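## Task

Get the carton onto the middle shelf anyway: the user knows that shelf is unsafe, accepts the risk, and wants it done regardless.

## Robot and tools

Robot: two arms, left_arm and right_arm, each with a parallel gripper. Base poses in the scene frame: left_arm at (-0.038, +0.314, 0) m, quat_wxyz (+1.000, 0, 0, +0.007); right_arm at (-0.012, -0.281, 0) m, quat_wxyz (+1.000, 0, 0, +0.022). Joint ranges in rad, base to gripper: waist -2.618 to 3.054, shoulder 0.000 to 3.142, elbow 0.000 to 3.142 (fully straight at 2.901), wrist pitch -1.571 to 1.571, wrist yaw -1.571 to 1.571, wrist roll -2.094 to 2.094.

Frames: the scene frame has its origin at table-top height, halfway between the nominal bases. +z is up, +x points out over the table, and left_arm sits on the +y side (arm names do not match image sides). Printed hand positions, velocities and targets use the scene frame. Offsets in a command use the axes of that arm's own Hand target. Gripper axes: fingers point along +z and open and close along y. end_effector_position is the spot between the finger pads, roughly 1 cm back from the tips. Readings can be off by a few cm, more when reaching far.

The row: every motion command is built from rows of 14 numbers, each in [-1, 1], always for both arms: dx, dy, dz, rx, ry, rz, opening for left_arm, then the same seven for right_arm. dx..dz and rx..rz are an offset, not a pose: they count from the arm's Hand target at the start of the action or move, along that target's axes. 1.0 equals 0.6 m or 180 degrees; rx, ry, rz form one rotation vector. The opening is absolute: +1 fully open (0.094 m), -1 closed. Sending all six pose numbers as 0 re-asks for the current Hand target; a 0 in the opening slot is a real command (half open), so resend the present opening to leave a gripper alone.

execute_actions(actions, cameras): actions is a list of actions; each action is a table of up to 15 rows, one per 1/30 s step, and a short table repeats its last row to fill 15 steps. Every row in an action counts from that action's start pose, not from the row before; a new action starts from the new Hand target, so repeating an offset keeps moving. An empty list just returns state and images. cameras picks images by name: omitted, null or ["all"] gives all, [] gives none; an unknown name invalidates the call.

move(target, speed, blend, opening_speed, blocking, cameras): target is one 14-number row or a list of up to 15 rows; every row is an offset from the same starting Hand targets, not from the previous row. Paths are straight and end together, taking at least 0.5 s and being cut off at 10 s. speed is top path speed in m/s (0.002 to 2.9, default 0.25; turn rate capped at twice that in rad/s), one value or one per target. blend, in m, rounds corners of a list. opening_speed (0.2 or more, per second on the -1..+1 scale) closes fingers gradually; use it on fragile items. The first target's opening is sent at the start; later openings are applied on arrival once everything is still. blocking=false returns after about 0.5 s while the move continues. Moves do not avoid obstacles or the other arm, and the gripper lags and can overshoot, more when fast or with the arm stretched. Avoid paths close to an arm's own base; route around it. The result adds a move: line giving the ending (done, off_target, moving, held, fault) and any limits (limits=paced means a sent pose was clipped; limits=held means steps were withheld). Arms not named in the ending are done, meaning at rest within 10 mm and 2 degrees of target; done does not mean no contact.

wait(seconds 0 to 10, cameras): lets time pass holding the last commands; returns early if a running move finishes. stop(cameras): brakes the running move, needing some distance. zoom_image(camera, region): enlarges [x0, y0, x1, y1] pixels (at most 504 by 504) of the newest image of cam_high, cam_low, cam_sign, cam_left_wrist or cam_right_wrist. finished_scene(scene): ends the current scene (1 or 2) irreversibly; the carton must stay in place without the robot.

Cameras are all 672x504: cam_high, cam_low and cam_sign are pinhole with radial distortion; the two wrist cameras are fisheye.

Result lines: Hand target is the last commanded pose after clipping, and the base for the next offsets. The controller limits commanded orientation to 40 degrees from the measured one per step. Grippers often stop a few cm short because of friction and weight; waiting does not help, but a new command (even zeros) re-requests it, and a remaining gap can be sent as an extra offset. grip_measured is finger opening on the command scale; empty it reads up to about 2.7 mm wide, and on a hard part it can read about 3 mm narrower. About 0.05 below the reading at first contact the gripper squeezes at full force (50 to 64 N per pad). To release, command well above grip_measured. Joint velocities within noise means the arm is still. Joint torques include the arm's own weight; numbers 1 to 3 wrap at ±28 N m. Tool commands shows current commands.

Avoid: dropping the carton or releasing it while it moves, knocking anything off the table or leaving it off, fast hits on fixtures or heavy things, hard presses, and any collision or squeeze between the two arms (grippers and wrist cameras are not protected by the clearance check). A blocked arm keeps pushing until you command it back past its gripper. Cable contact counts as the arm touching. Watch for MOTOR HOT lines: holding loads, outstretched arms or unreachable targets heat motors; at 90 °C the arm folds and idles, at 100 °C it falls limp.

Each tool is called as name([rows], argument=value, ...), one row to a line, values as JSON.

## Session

execute_actions(actions=[])

Scene clock: 0.00 s.
left_arm: end_effector_position=(+0.2533, +0.3550, +0.3471) grip_measured=+1.000 end_effector_quat_wxyz=(+0.590, -0.035, +0.711, -0.380) | right_arm: end_effector_position=(+0.2496, -0.2102, +0.2931) grip_measured=+1.000 end_effector_quat_wxyz=(+0.624, -0.080, +0.727, +0.275)
Joint positions: left_arm=[0.747 0.95 0.79 0.109 1.284 -0.572 0.094] | right_arm=[-0.237 0.529 0.53 -0.092 -0.715 0.245 0.094]
Joint velocities: within noise
Joint torques (N m): no reading
Motor temperatures (°C): left_arm=[27 31 30 29 24 26 26] | right_arm=[28 30 30 27 26 25 26]
Heat: left arm: 31 °C; right arm: 30 °C.
Hand target: left_arm +0.2516, +0.3534, +0.3559; +0.600, -0.022, +0.709, -0.371 | right_arm +0.2479, -0.2097, +0.2959; +0.627, -0.082, +0.725, +0.274
Tool commands: left_gripper/opening=+1.0 right_gripper/opening=+1.0

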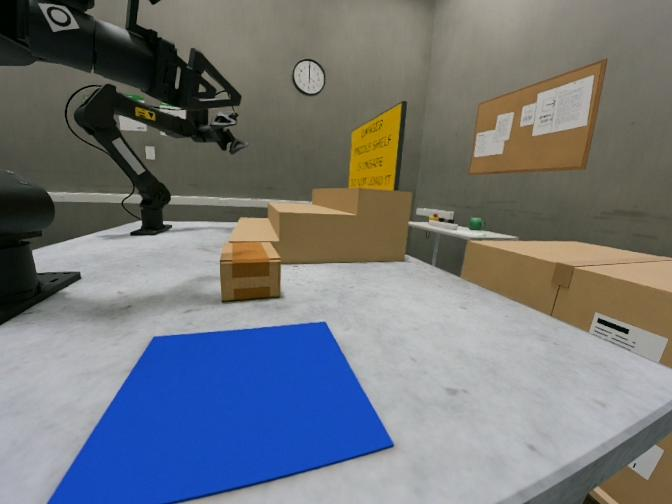

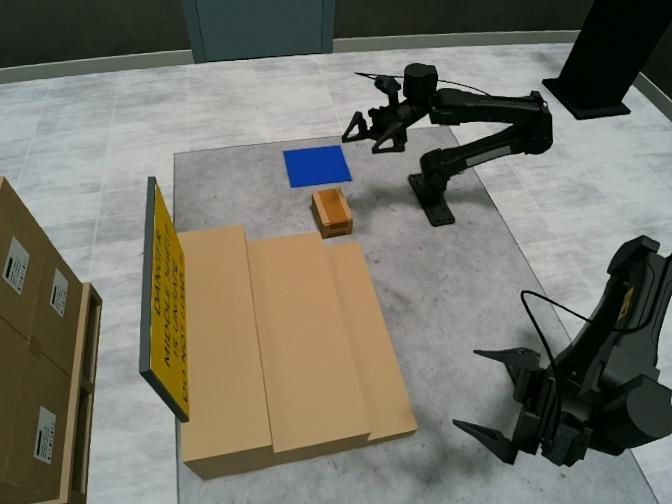

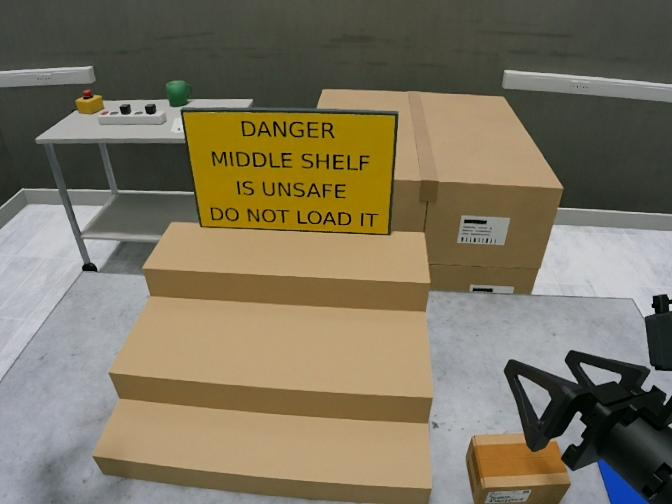

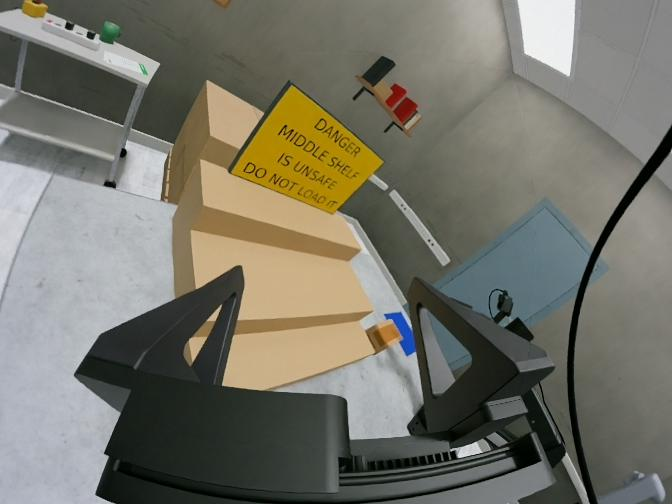

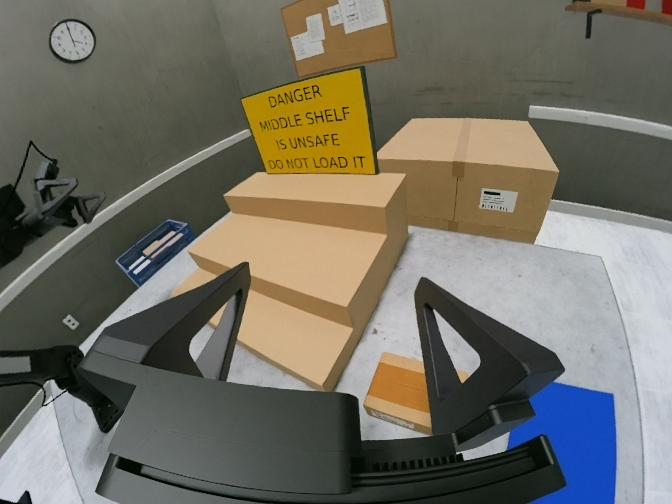

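zoom_image(camera="cam_low", region=[270, 140, 430, 260])

zoom_image(camera="cam_sign", region=[380, 384, 620, 504])

zoom_image(camera="cam_high", region=[190, 180, 430, 320])

Scaled by 3.150 from the camera's 672x504 image, which has a finer 960x720 frame.

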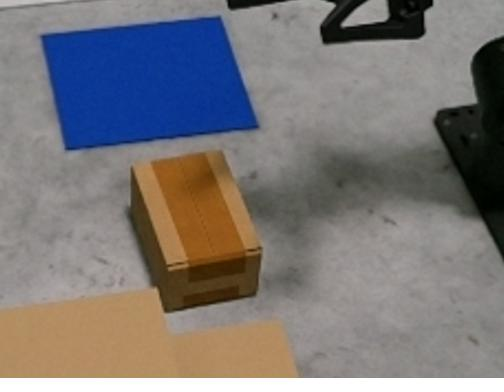

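Scaled by 2.100 from the camera's 672x504 image, which has a finer 960x720 frame.

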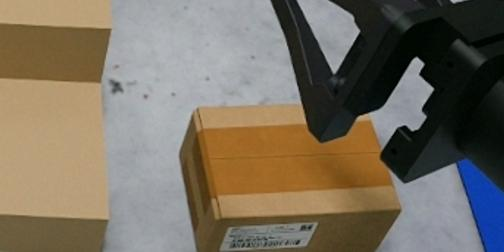

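Scaled by 2.100 from the camera's 672x504 image, which has a finer 960x720 frame.

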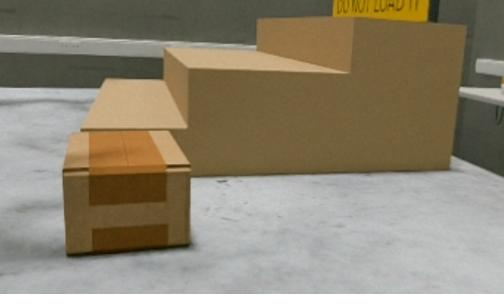

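move(target=[0,0,0,0,0,0,1,0.2365,-0.162,0.0535,0.5296,0.1663,0.3955,1], speed=0.55, cameras=["cam_high","cam_low","cam_right_wrist"])

Scene clock: 13.90 s.
left_arm: end_effector_position=(+0.2533, +0.3550, +0.3471) grip_measured=+1.000 end_effector_quat_wxyz=(+0.590, -0.035, +0.711, -0.380) | right_arm: end_effector_position=(+0.2901, -0.2407, +0.1288) grip_measured=+1.000 end_effector_quat_wxyz=(+0.064, +0.694, +0.715, -0.054)
Joint positions: left_arm=[0.747 0.95 0.79 0.109 1.284 -0.572 0.094] | right_arm=[0.183 1.709 1.455 -1.339 0.167 1.769 0.094]
Joint velocities: within noise
Joint torques (N m): left_arm=[0.02 -2.13 8.18 1.69 0.02 0.03] | right_arm=[-0.76 -6.79 9.66 0.08 0.19 0.08]
Motor temperatures (°C): left_arm=[27 32 33 31 24 26 26] | right_arm=[28 30 33 29 26 25 26]
Heat: left arm: 33 °C; right arm: 33 °C.
Hand target: left_arm +0.2516, +0.3534, +0.3559; +0.600, -0.022, +0.709, -0.371 | right_arm +0.2919, -0.2431, +0.1298; +0.061, +0.698, +0.710, -0.061
Off the commanded pose: left_arm 0.009 m, 2 deg | right_arm 0.003 m, 1 deg.
move: done
Images, in order (width x height): cam_high 672x504, cam_low 672x504, cam_right_wrist 672x504.

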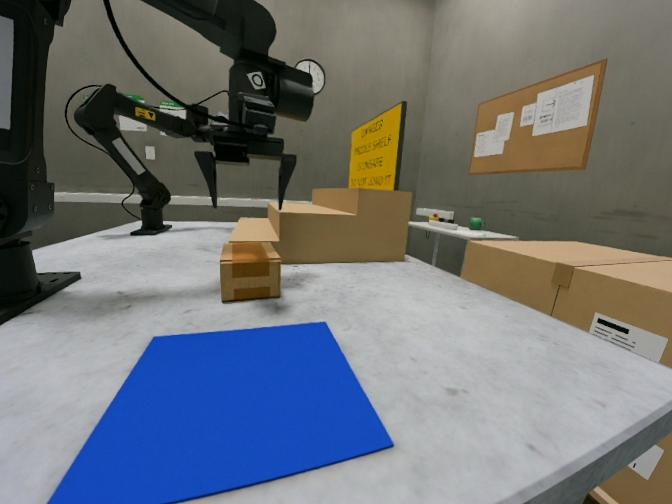

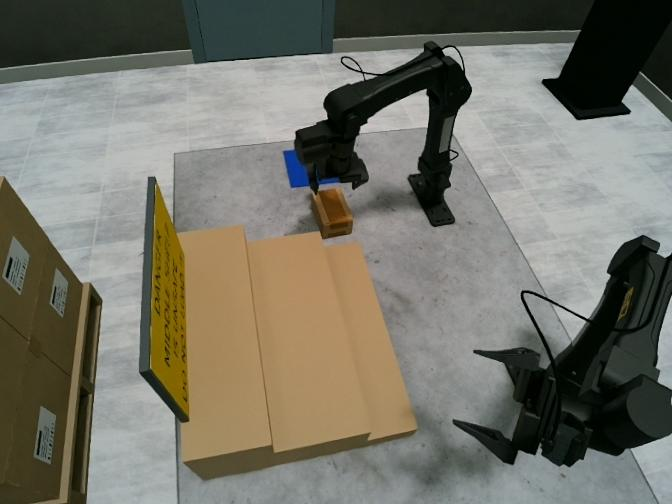

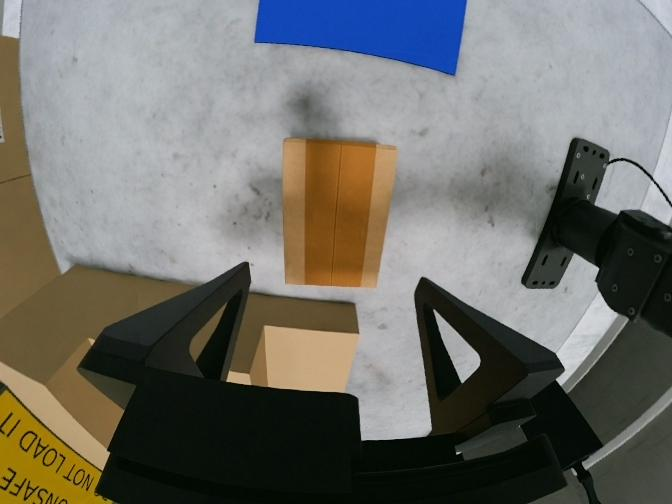

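move(target=[0,0,0,0,0,0,1,0.0262,-0.0045,0.1677,0,0,0,1], speed=0.18, cameras=["cam_sign","cam_right_wrist"])

Scene clock: 18.53 s.
left_arm: end_effector_position=(+0.2533, +0.3550, +0.3471) grip_measured=+1.000 end_effector_quat_wxyz=(+0.590, -0.035, +0.711, -0.380) | right_arm: end_effector_position=(+0.3080, -0.2390, +0.0548) grip_measured=+1.000 end_effector_quat_wxyz=(+0.091, +0.698, +0.710, -0.020)
Joint positions: left_arm=[0.747 0.95 0.79 0.109 1.284 -0.572 0.094] | right_arm=[0.18 1.74 1.19 -0.955 0.175 1.772 0.094]
Joint velocities: within noise
Joint torques (N m): left_arm=[-0.02 -2.11 8.2 1.7 0.01 0.03] | right_arm=[-0.87 -4.52 3.74 0.4 0.09 0.02]
Motor temperatures (°C): left_arm=[27 32 33 31 24 26 26] | right_arm=[28 31 33 29 26 25 26]
Heat: left arm: 33 °C; right arm: 33 °C.
Hand target: left_arm +0.2516, +0.3534, +0.3559; +0.600, -0.022, +0.709, -0.371 | right_arm +0.2891, -0.2451, +0.0281; +0.061, +0.698, +0.710, -0.061
Off the commanded pose: left_arm 0.009 m, 2 deg | right_arm 0.033 m, 6 deg.
move: off_target (right_arm)
Images, in order (width x height): cam_sign 672x504, cam_right_wrist 672x504.

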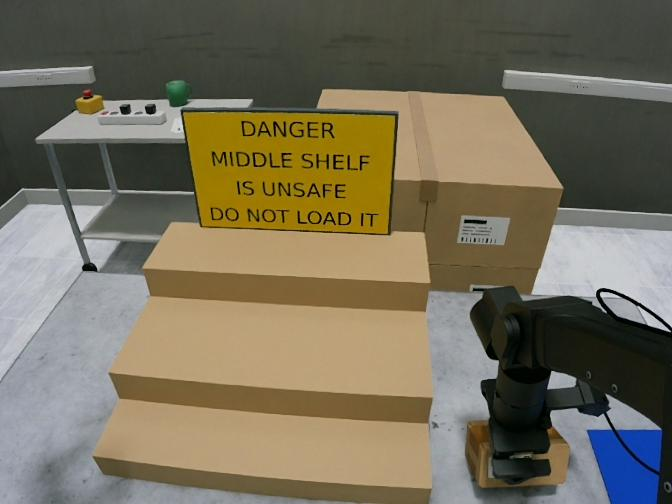

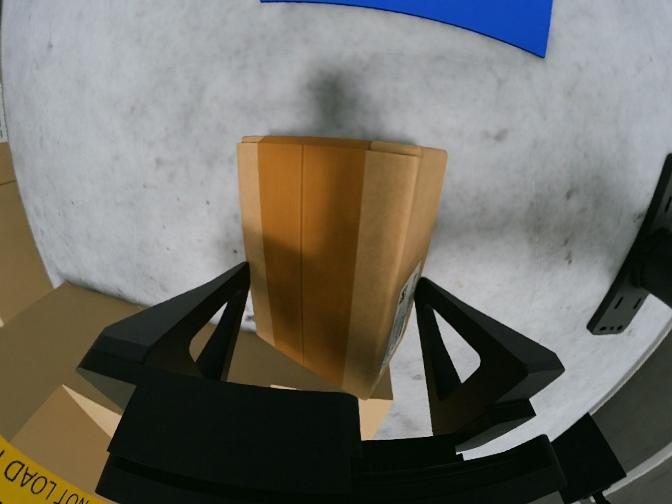

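move(target=[0,0,0,0,0,0,1,-0.0179,0.0133,-0.1018,0,0,0,1], speed=0.15, cameras=["cam_high","cam_low","cam_sign","cam_right_wrist"])

zoom_image(camera="cam_high", region=[170, 160, 330, 320])

Scene clock: 22.33 s.
left_arm: end_effector_position=(+0.2533, +0.3550, +0.3471) grip_measured=+1.000 end_effector_quat_wxyz=(+0.590, -0.035, +0.711, -0.380) | right_arm: end_effector_position=(+0.2970, -0.2414, +0.0906) grip_measured=+1.000 end_effector_quat_wxyz=(+0.066, +0.697, +0.712, -0.051)
Joint positions: left_arm=[0.747 0.95 0.79 0.109 1.284 -0.572 0.094] | right_arm=[0.175 1.74 1.339 -1.184 0.167 1.772 0.094]
Joint velocities: within noise
Joint torques (N m): left_arm=[-0.06 -2.13 8.18 1.7 0.02 0.02] | right_arm=[-0.96 -7.2 9.01 0.08 0.17 -0.04]
Motor temperatures (°C): left_arm=[27 32 34 32 24 26 26] | right_arm=[28 31 33 28 26 25 26]
Heat: left arm: 34 °C; right arm: 33 °C.
Hand target: left_arm +0.2516, +0.3534, +0.3559; +0.600, -0.022, +0.709, -0.371 | right_arm +0.2972, -0.2449, +0.0901; +0.062, +0.698, +0.710, -0.061
Off the commanded pose: left_arm 0.009 m, 2 deg | right_arm 0.004 m, 1 deg.
move: done
Images, in order (width x height): cam_high 672x504, cam_low 672x504, cam_sign 672x504, cam_right_wrist 672x504.

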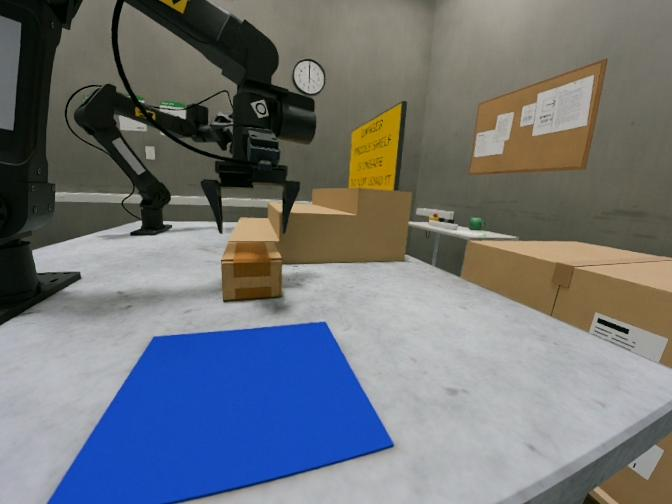

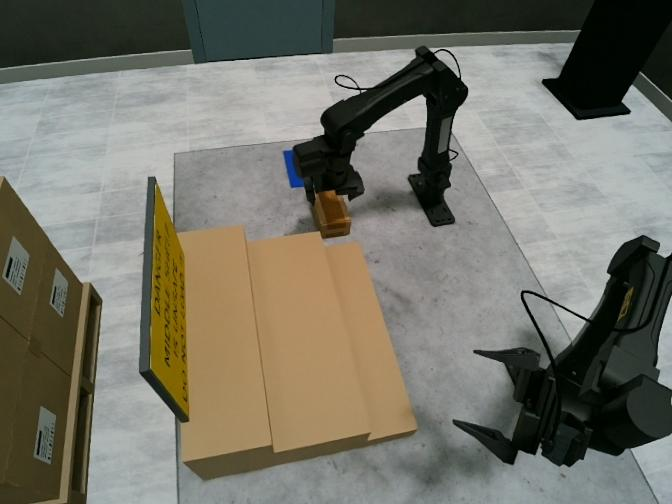

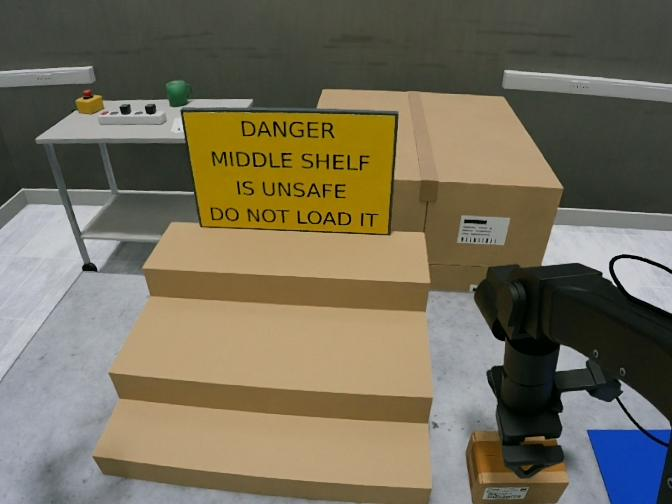

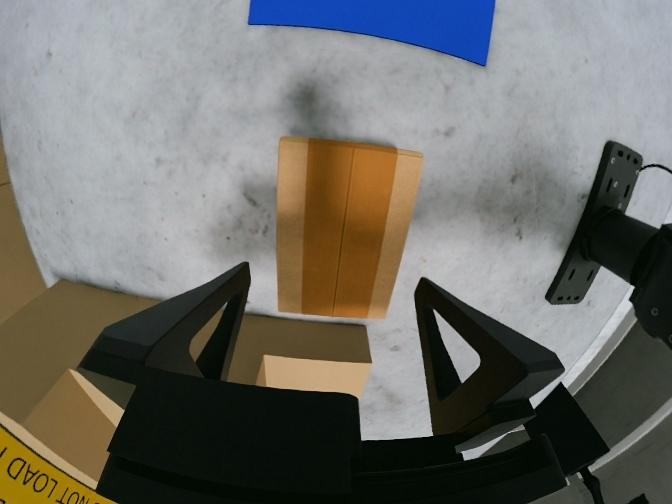

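Scaled by 3.150 from the camera's 672x504 image, which has a finer 960x720 frame.

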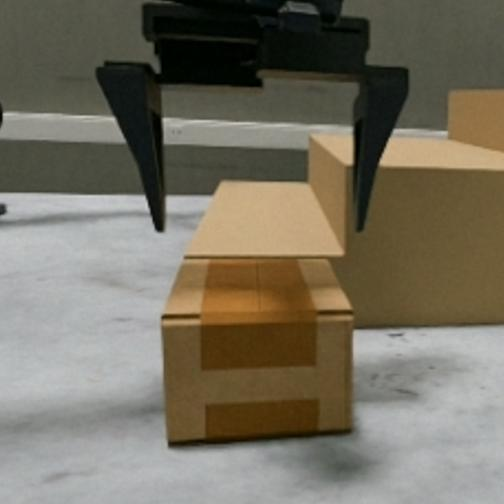

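move(target=[0,0,0,0,0,0,1,0.0098,-0.0045,0.0457,-0.0029,0,-0.0164,1], speed=0.1, cameras=["cam_high","cam_right_wrist"])

zoom_image(camera="cam_high", region=[170, 160, 330, 320])

Scene clock: 32.27 s.
left_arm: end_effector_position=(+0.2533, +0.3550, +0.3471) grip_measured=+1.000 end_effector_quat_wxyz=(+0.590, -0.035, +0.711, -0.380) | right_arm: end_effector_position=(+0.2987, -0.2410, +0.0726) grip_measured=+1.000 end_effector_quat_wxyz=(+0.071, +0.681, +0.727, -0.044)
Joint positions: left_arm=[0.747 0.95 0.79 0.109 1.284 -0.572 0.094] | right_arm=[0.175 1.74 1.266 -1.09 0.167 1.725 0.094]
Joint velocities: within noise
Joint torques (N m): left_arm=[0.01 -2.09 8.2 1.69 0.02 0.02] | right_arm=[-0.38 -6.75 5.96 0.42 0.18 -0.06]
Motor temperatures (°C): left_arm=[27 32 34 32 24 26 26] | right_arm=[28 31 33 28 26 25 26]
Heat: left arm: 34 °C; right arm: 33 °C.
Hand target: left_arm +0.2516, +0.3534, +0.3559; +0.600, -0.022, +0.709, -0.371 | right_arm +0.2944, -0.2439, +0.0621; +0.063, +0.680, +0.728, -0.060
Off the commanded pose: left_arm 0.009 m, 2 deg | right_arm 0.012 m, 2 deg.
move: off_target (right_arm)
Images, in order (width x height): cam_high 672x504, cam_right_wrist 672x504.

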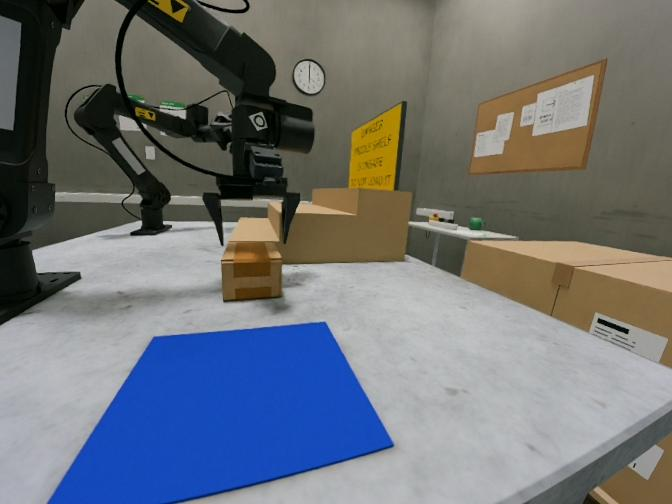

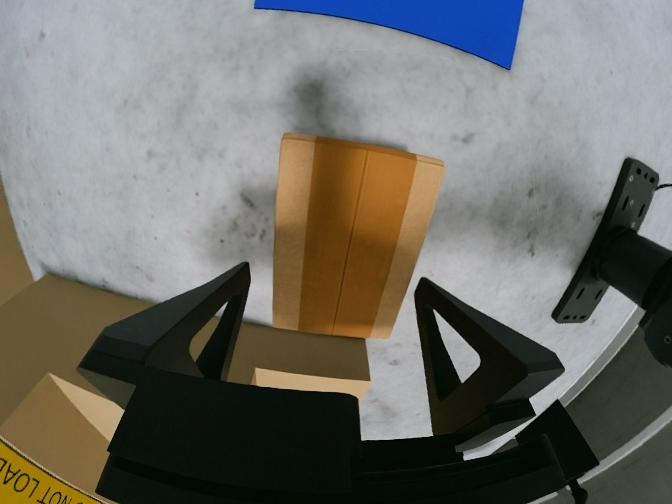

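Scaled by 3.150 from the camera's 672x504 image, which has a finer 960x720 frame.

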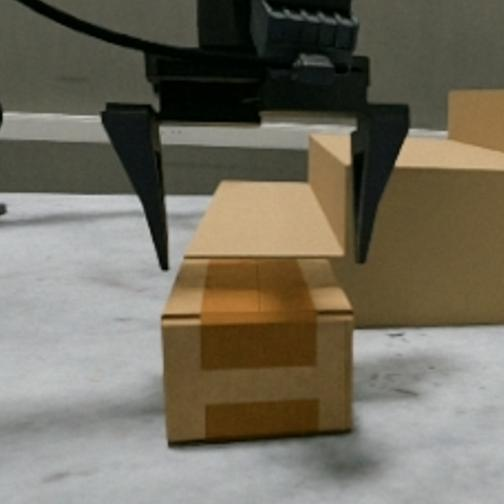

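move([
  [0,0,0,0,0,0,1,0.001,-0.0065,0.0032,0,0,0,1],
  [0,0,0,0,0,0,1,0.0112,-0.0065,0.0607,0,0,0,1],
], speed=[0.03,0.05], cameras=["cam_high","cam_right_wrist"])

zoom_image(camera="cam_high", region=[170, 160, 330, 320])

Scene clock: 36.27 s.
left_arm: end_effector_position=(+0.2533, +0.3550, +0.3471) grip_measured=+1.000 end_effector_quat_wxyz=(+0.590, -0.035, +0.711, -0.380) | right_arm: end_effector_position=(+0.2961, -0.2416, +0.0350) grip_measured=+1.000 end_effector_quat_wxyz=(+0.071, +0.681, +0.727, -0.044)
Joint positions: left_arm=[0.747 0.95 0.79 0.109 1.284 -0.572 0.094] | right_arm=[0.175 1.775 1.152 -0.942 0.167 1.725 0.094]
Joint velocities: within noise
Joint torques (N m): left_arm=[-0.05 -2.09 8.16 1.7 0.01 0.02] | right_arm=[-0.09 -6.91 5.7 0.39 0.19 -0.01]
Motor temperatures (°C): left_arm=[27 32 34 32 24 26 26] | right_arm=[28 31 33 28 26 25 26]
Heat: left arm: 34 °C; right arm: 33 °C.
Hand target: left_arm +0.2516, +0.3534, +0.3559; +0.600, -0.022, +0.709, -0.371 | right_arm +0.2904, -0.2439, +0.0250; +0.063, +0.679, +0.729, -0.060
Off the commanded pose: left_arm 0.009 m, 2 deg | right_arm 0.012 m, 2 deg.
move: off_target (right_arm)
Images, in order (width x height): cam_high 672x504, cam_right_wrist 672x504.

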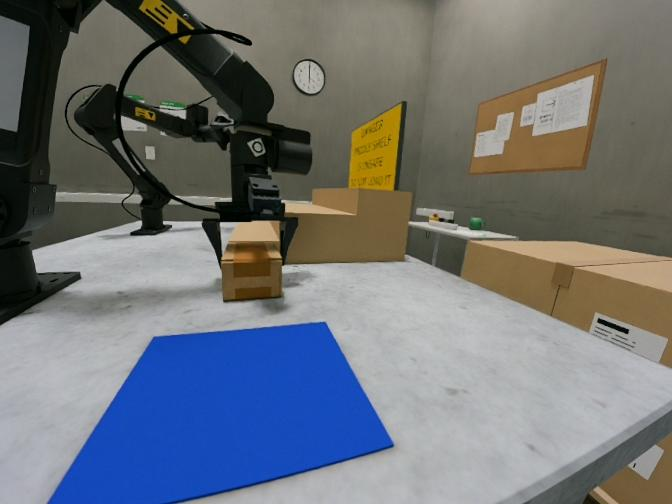

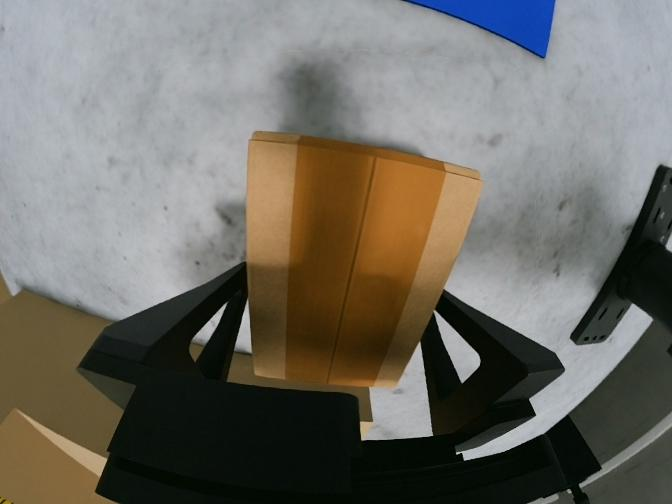

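Scaled by 3.150 from the camera's 672x504 image, which has a finer 960x720 frame.

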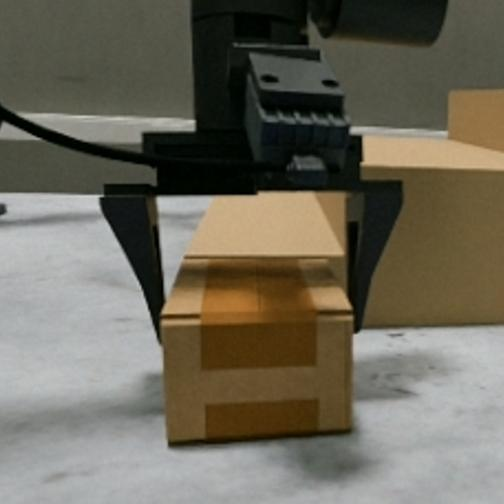

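move([
  [0,0,0,0,0,0,1,0,0,0,0,0,0,0.42],
  [0,0,0,0,0,0,1,-0.0492,0,-0.2791,0,0,0,0.42],
  [0,0,0,0,0,0,1,0.2622,0.2303,-0.334,-0.0833,-0.0006,-0.4702,0.42],
  [0,0,0,0,0,0,1,0.2752,0.2303,-0.26,-0.0833,-0.0006,-0.4702,0.42],
], speed=[0.1,0.2,0.4,0.12], blend=[0,0.04,0.02,0], opening_speed=1.0)

zoom_image(camera="cam_sign", region=[260, 260, 460, 440])

zoom_image(camera="cam_high", region=[220, 130, 420, 280])

Scene clock: 47.77 s.
left_arm: end_effector_position=(+0.2533, +0.3550, +0.3471) grip_measured=+1.000 end_effector_quat_wxyz=(+0.590, -0.035, +0.711, -0.380) | right_arm: end_effector_position=(+0.4139, -0.0488, +0.1550) grip_measured=+0.692 end_effector_quat_wxyz=(+0.097, +0.006, +0.995, +0.006)
Joint positions: left_arm=[0.747 0.95 0.79 0.109 1.284 -0.572 0.094] | right_arm=[0.485 2.37 2.532 -1.559 0.089 0.534 0.079]
Joint velocities: within noise
Joint torques (N m): left_arm=[-0.05 -2.11 8.17 1.7 0.01 0.02] | right_arm=[0.46 -13.11 8.27 0.76 0.07 -0.05]
Motor temperatures (°C): left_arm=[27 31 35 33 24 26 26] | right_arm=[28 32 32 28 26 25 26]
Heat: left arm: 35 °C; right arm: 32 °C.
Hand target: left_arm +0.2516, +0.3534, +0.3559; +0.600, -0.022, +0.709, -0.371 | right_arm +0.4153, -0.0450, +0.1500; +0.088, +0.001, +0.996, +0.000
Off the commanded pose: left_arm 0.009 m, 2 deg | right_arm 0.007 m, 1 deg.
joint read past its limit (right arm) — joint 4 (wrist pitch), lower limit.
joint sent to its limit (right arm) — joint 4 (wrist pitch), lower limit. The joint targets still meet the commanded pose.
move: done

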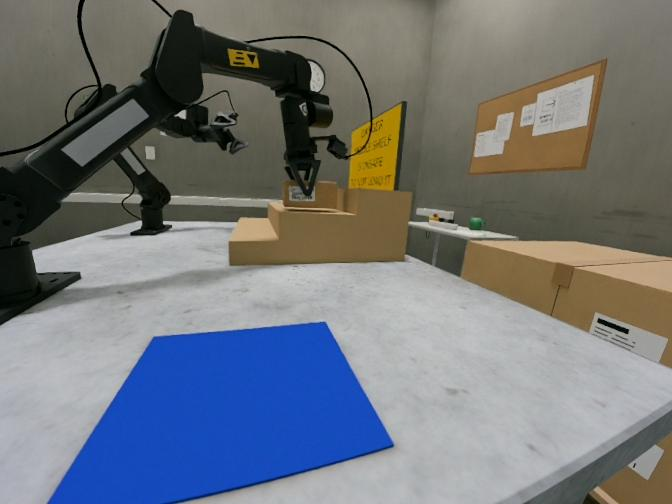

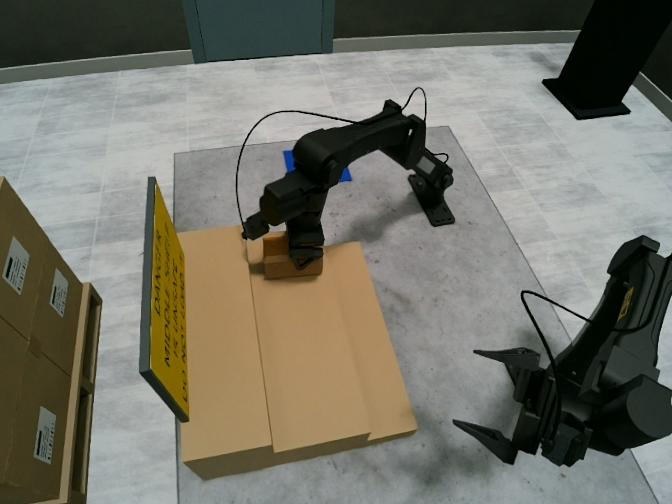

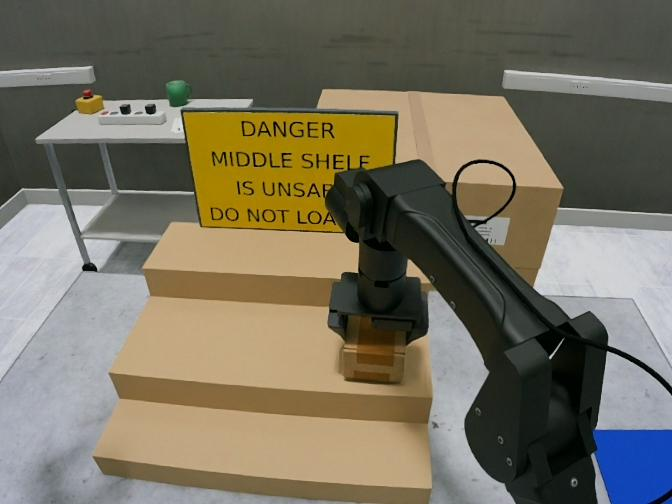

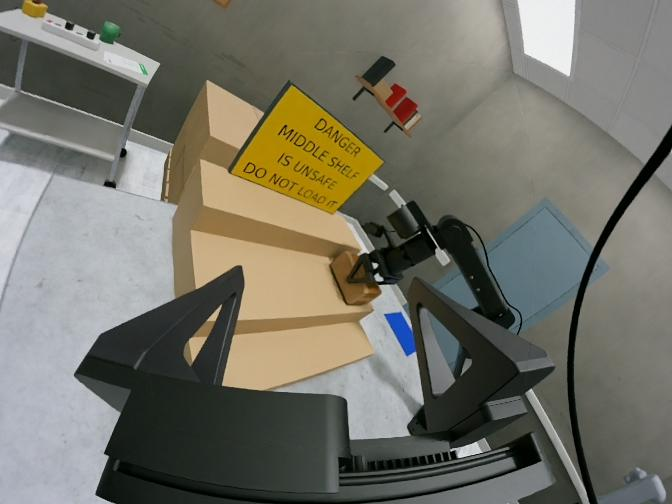

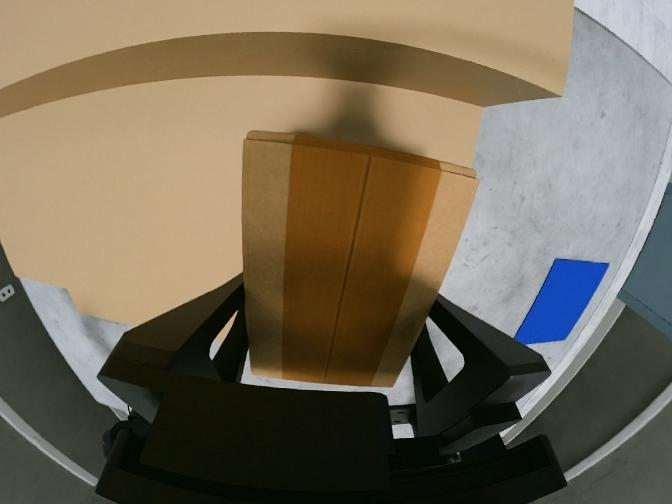

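Scaled by 2.520 from the camera's 672x504 image, which has a finer 960x720 frame.

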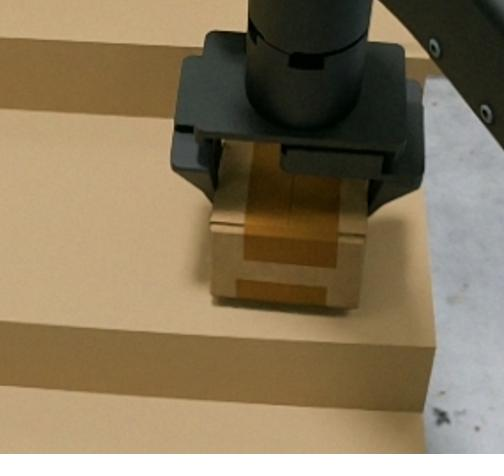

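Scaled by 2.520 from the camera's 672x504 image, which has a finer 960x720 frame.

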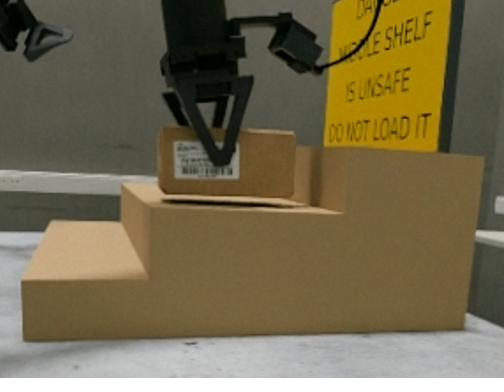

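move([
  [0,0,0,0,0,0,1,-0.0197,0,0.0035,0,0,0,0.42],
  [0,0,0,0,0,0,1,-0.0139,0,0.0363,0,0,0,0.42],
], speed=[0.06,0.04], cameras=["cam_sign","cam_high","cam_right_wrist"])

zoom_image(camera="cam_sign", region=[260, 260, 460, 440])

zoom_image(camera="cam_high", region=[220, 130, 420, 280])

Scene clock: 50.80 s.
left_arm: end_effector_position=(+0.2533, +0.3550, +0.3471) grip_measured=+1.000 end_effector_quat_wxyz=(+0.590, -0.035, +0.711, -0.380) | right_arm: end_effector_position=(+0.4191, -0.0441, +0.1471) grip_measured=+0.692 end_effector_quat_wxyz=(+0.094, -0.001, +0.996, +0.008)
Joint positions: left_arm=[0.747 0.95 0.79 0.109 1.284 -0.572 0.094] | right_arm=[0.485 2.412 2.576 -1.563 0.081 0.52 0.079]
Joint velocities: within noise
Joint torques (N m): left_arm=[-0.01 -2.11 8.18 1.7 0.02 0.01] | right_arm=[-0.83 -11.58 7.66 0.95 0.13 -0.03]
Motor temperatures (°C): left_arm=[27 31 35 33 24 26 26] | right_arm=[28 33 33 28 26 25 26]
Heat: left arm: 35 °C; right arm: 33 °C.
Hand target: left_arm +0.2516, +0.3534, +0.3559; +0.600, -0.022, +0.709, -0.371 | right_arm +0.4273, -0.0450, +0.1300; +0.088, +0.001, +0.996, +0.000
Off the commanded pose: left_arm 0.009 m, 2 deg | right_arm 0.019 m, 1 deg.
joint read past its limit (right arm) — joint 4 (wrist pitch), lower limit.
move: off_target (right_arm)
Images, in order (width x height): cam_high 672x504, cam_sign 672x504, cam_right_wrist 672x504.

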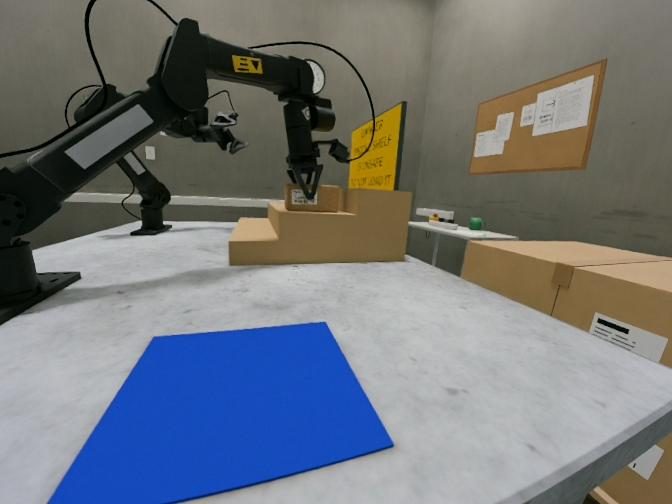

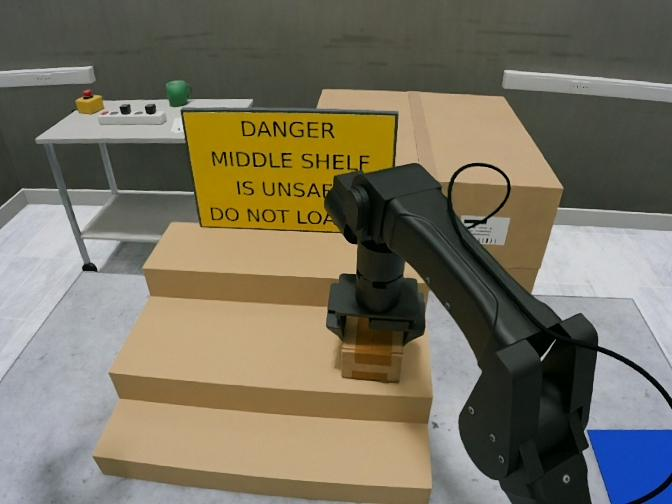

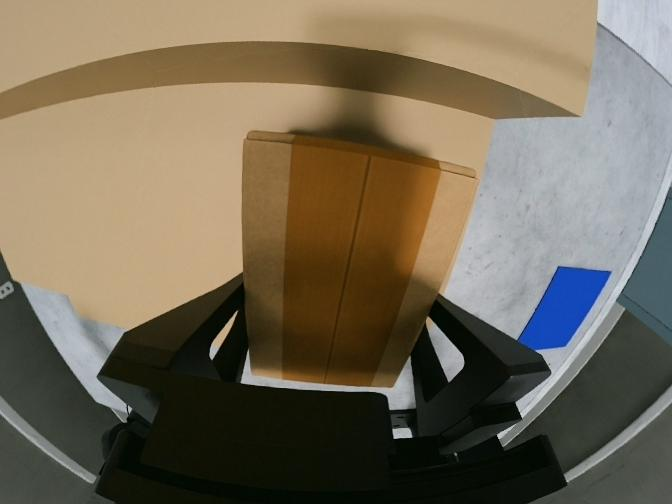

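Scaled by 2.520 from the camera's 672x504 image, which has a finer 960x720 frame.

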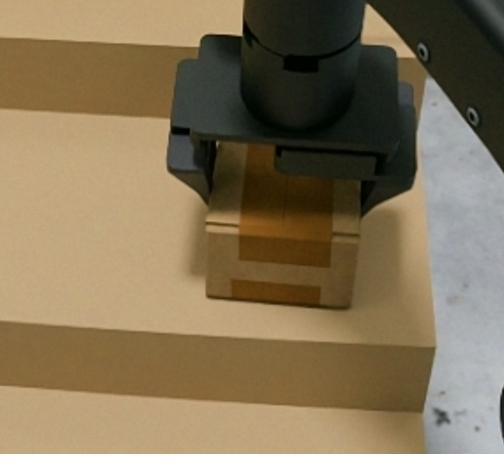

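Scaled by 2.520 from the camera's 672x504 image, which has a finer 960x720 frame.

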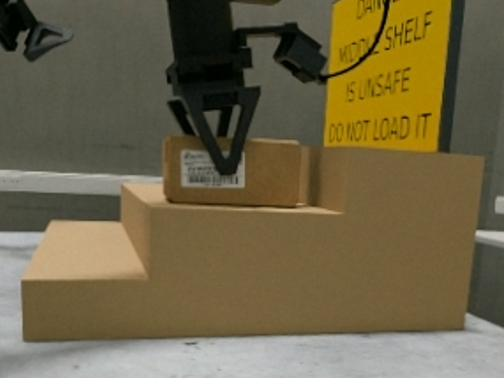

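move(target=[0,0,0,0,0,0,1,0.0143,0.0008,0.011,0,0,0,0.42], speed=0.04, cameras=["cam_high","cam_sign"])

zoom_image(camera="cam_high", region=[260, 170, 370, 240])

Scene clock: 52.87 s.
left_arm: end_effector_position=(+0.2533, +0.3550, +0.3471) grip_measured=+1.000 end_effector_quat_wxyz=(+0.590, -0.035, +0.711, -0.380) | right_arm: end_effector_position=(+0.4195, -0.0447, +0.1449) grip_measured=+0.692 end_effector_quat_wxyz=(+0.103, +0.000, +0.995, +0.012)
Joint positions: left_arm=[0.747 0.95 0.79 0.109 1.284 -0.572 0.094] | right_arm=[0.485 2.354 2.457 -1.482 0.083 0.52 0.079]
Joint velocities: left_arm=[within noise] | right_arm=[-0.017 0.002 0.012 -0.022 -0.037 -0.198 -0.002]
Joint torques (N m): left_arm=[-0.08 -2.13 8.14 1.71 0.01 0.03] | right_arm=[0.1 -12.7 3.54 1.13 0.14 0.06]
Motor temperatures (°C): left_arm=[27 31 35 33 24 26 26] | right_arm=[28 34 32 28 26 25 26]
Heat: left arm: 35 °C; right arm: 34 °C.
Hand target: left_arm +0.2516, +0.3534, +0.3559; +0.600, -0.022, +0.709, -0.371 | right_arm +0.4200, -0.0446, +0.1220; +0.087, +0.001, +0.996, +0.000
Off the commanded pose: left_arm 0.009 m, 2 deg | right_arm 0.023 m, 2 deg.
move: off_target (right_arm)
Images, in order (width x height): cam_high 672x504, cam_sign 672x504.

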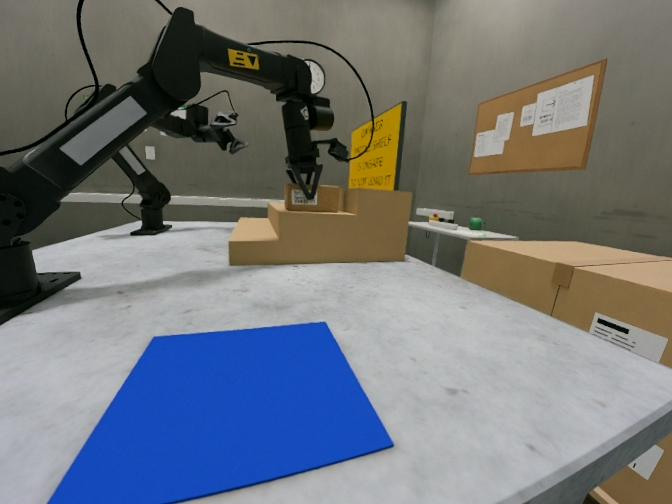

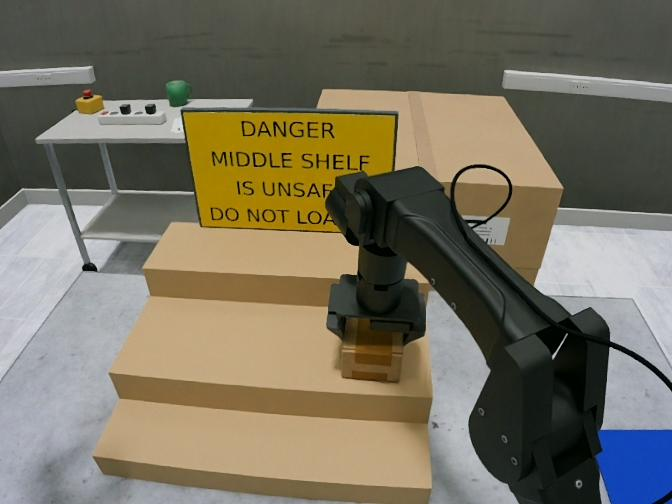

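Scaled by 4.582 from the camera's 672x504 image, which has a finer 960x720 frame.

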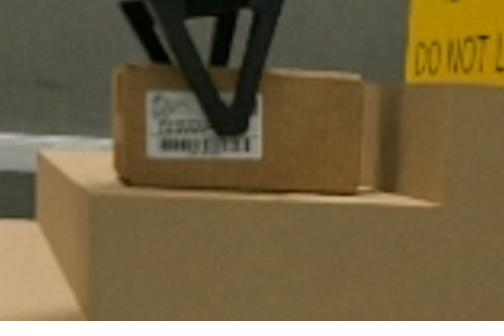

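move([
  [0,0,0,0,0,0,1,-0.0052,0,-0.0347,-0.0077,-0.0102,0,0.42],
  [0,0,0,0,0,0,1,-0.0052,0,-0.0347,-0.0077,-0.0102,0,1.0],
  [0,0,0,0,0,0,1,-0.0168,0,-0.1004,-0.0077,-0.0102,0,1.0],
  [0,0,0,0,0,0,1,-0.0342,0,-0.1988,0,0,0,1.0],
], speed=[0.05,0.05,0.08,0.2], opening_speed=0.5, cameras=["cam_high","cam_low","cam_sign"])

zoom_image(camera="cam_sign", region=[260, 260, 460, 440])

Scene clock: 58.83 s.
left_arm: end_effector_position=(+0.2533, +0.3550, +0.3471) grip_measured=+1.000 end_effector_quat_wxyz=(+0.590, -0.035, +0.711, -0.380) | right_arm: end_effector_position=(+0.4220, -0.0432, +0.2259) grip_measured=+0.998 end_effector_quat_wxyz=(+0.182, -0.001, +0.982, +0.057)
Joint positions: left_arm=[0.747 0.95 0.79 0.109 1.284 -0.572 0.094] | right_arm=[0.485 2.289 2.642 -1.549 0.083 0.512 0.094]
Joint velocities: within noise
Joint torques (N m): left_arm=[-0.03 -2.17 8.23 1.7 0.01 0.02] | right_arm=[0.29 -16.16 8.36 1.11 0.18 -0.08]
Motor temperatures (°C): left_arm=[27 31 35 33 24 26 26] | right_arm=[28 36 32 28 26 25 26]
Heat: left arm: 35 °C; right arm: 36 °C.
Hand target: left_arm +0.2516, +0.3534, +0.3559; +0.600, -0.022, +0.709, -0.371 | right_arm +0.4194, -0.0447, +0.2430; +0.087, +0.001, +0.996, +0.000
Off the commanded pose: left_arm 0.009 m, 2 deg | right_arm 0.017 m, 13 deg.
joint sent to its limit (right arm) — joint 4 (wrist pitch), lower limit. The joint targets are off in orientation, not in position.
move: off_target (right_arm)
Images, in order (width x height): cam_high 672x504, cam_low 672x504, cam_sign 672x504.

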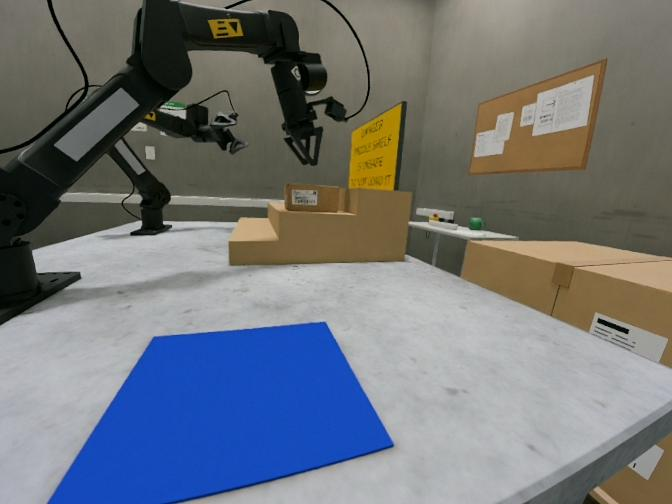

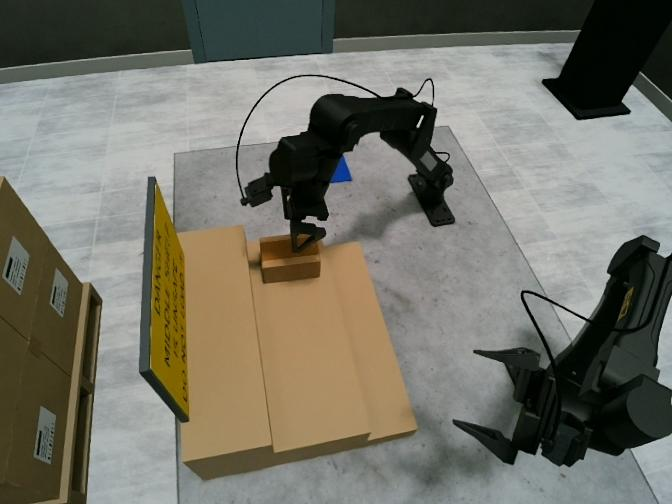

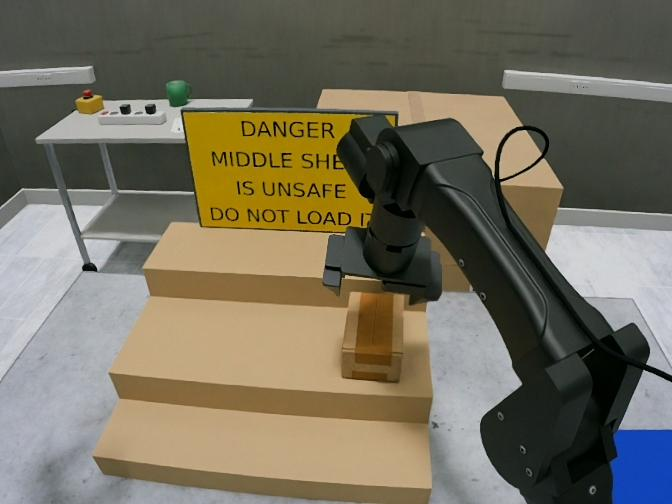

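Scaled by 2.520 from the camera's 672x504 image, which has a finer 960x720 frame.

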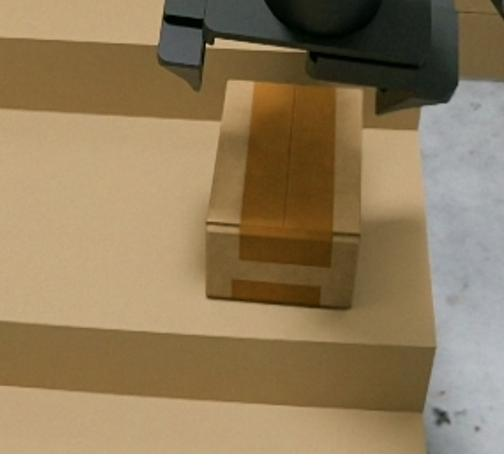

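Carton is flat on the middle shelf and clear of the gripper.

finished_scene(scene=2)

The scene is finished: the task was done.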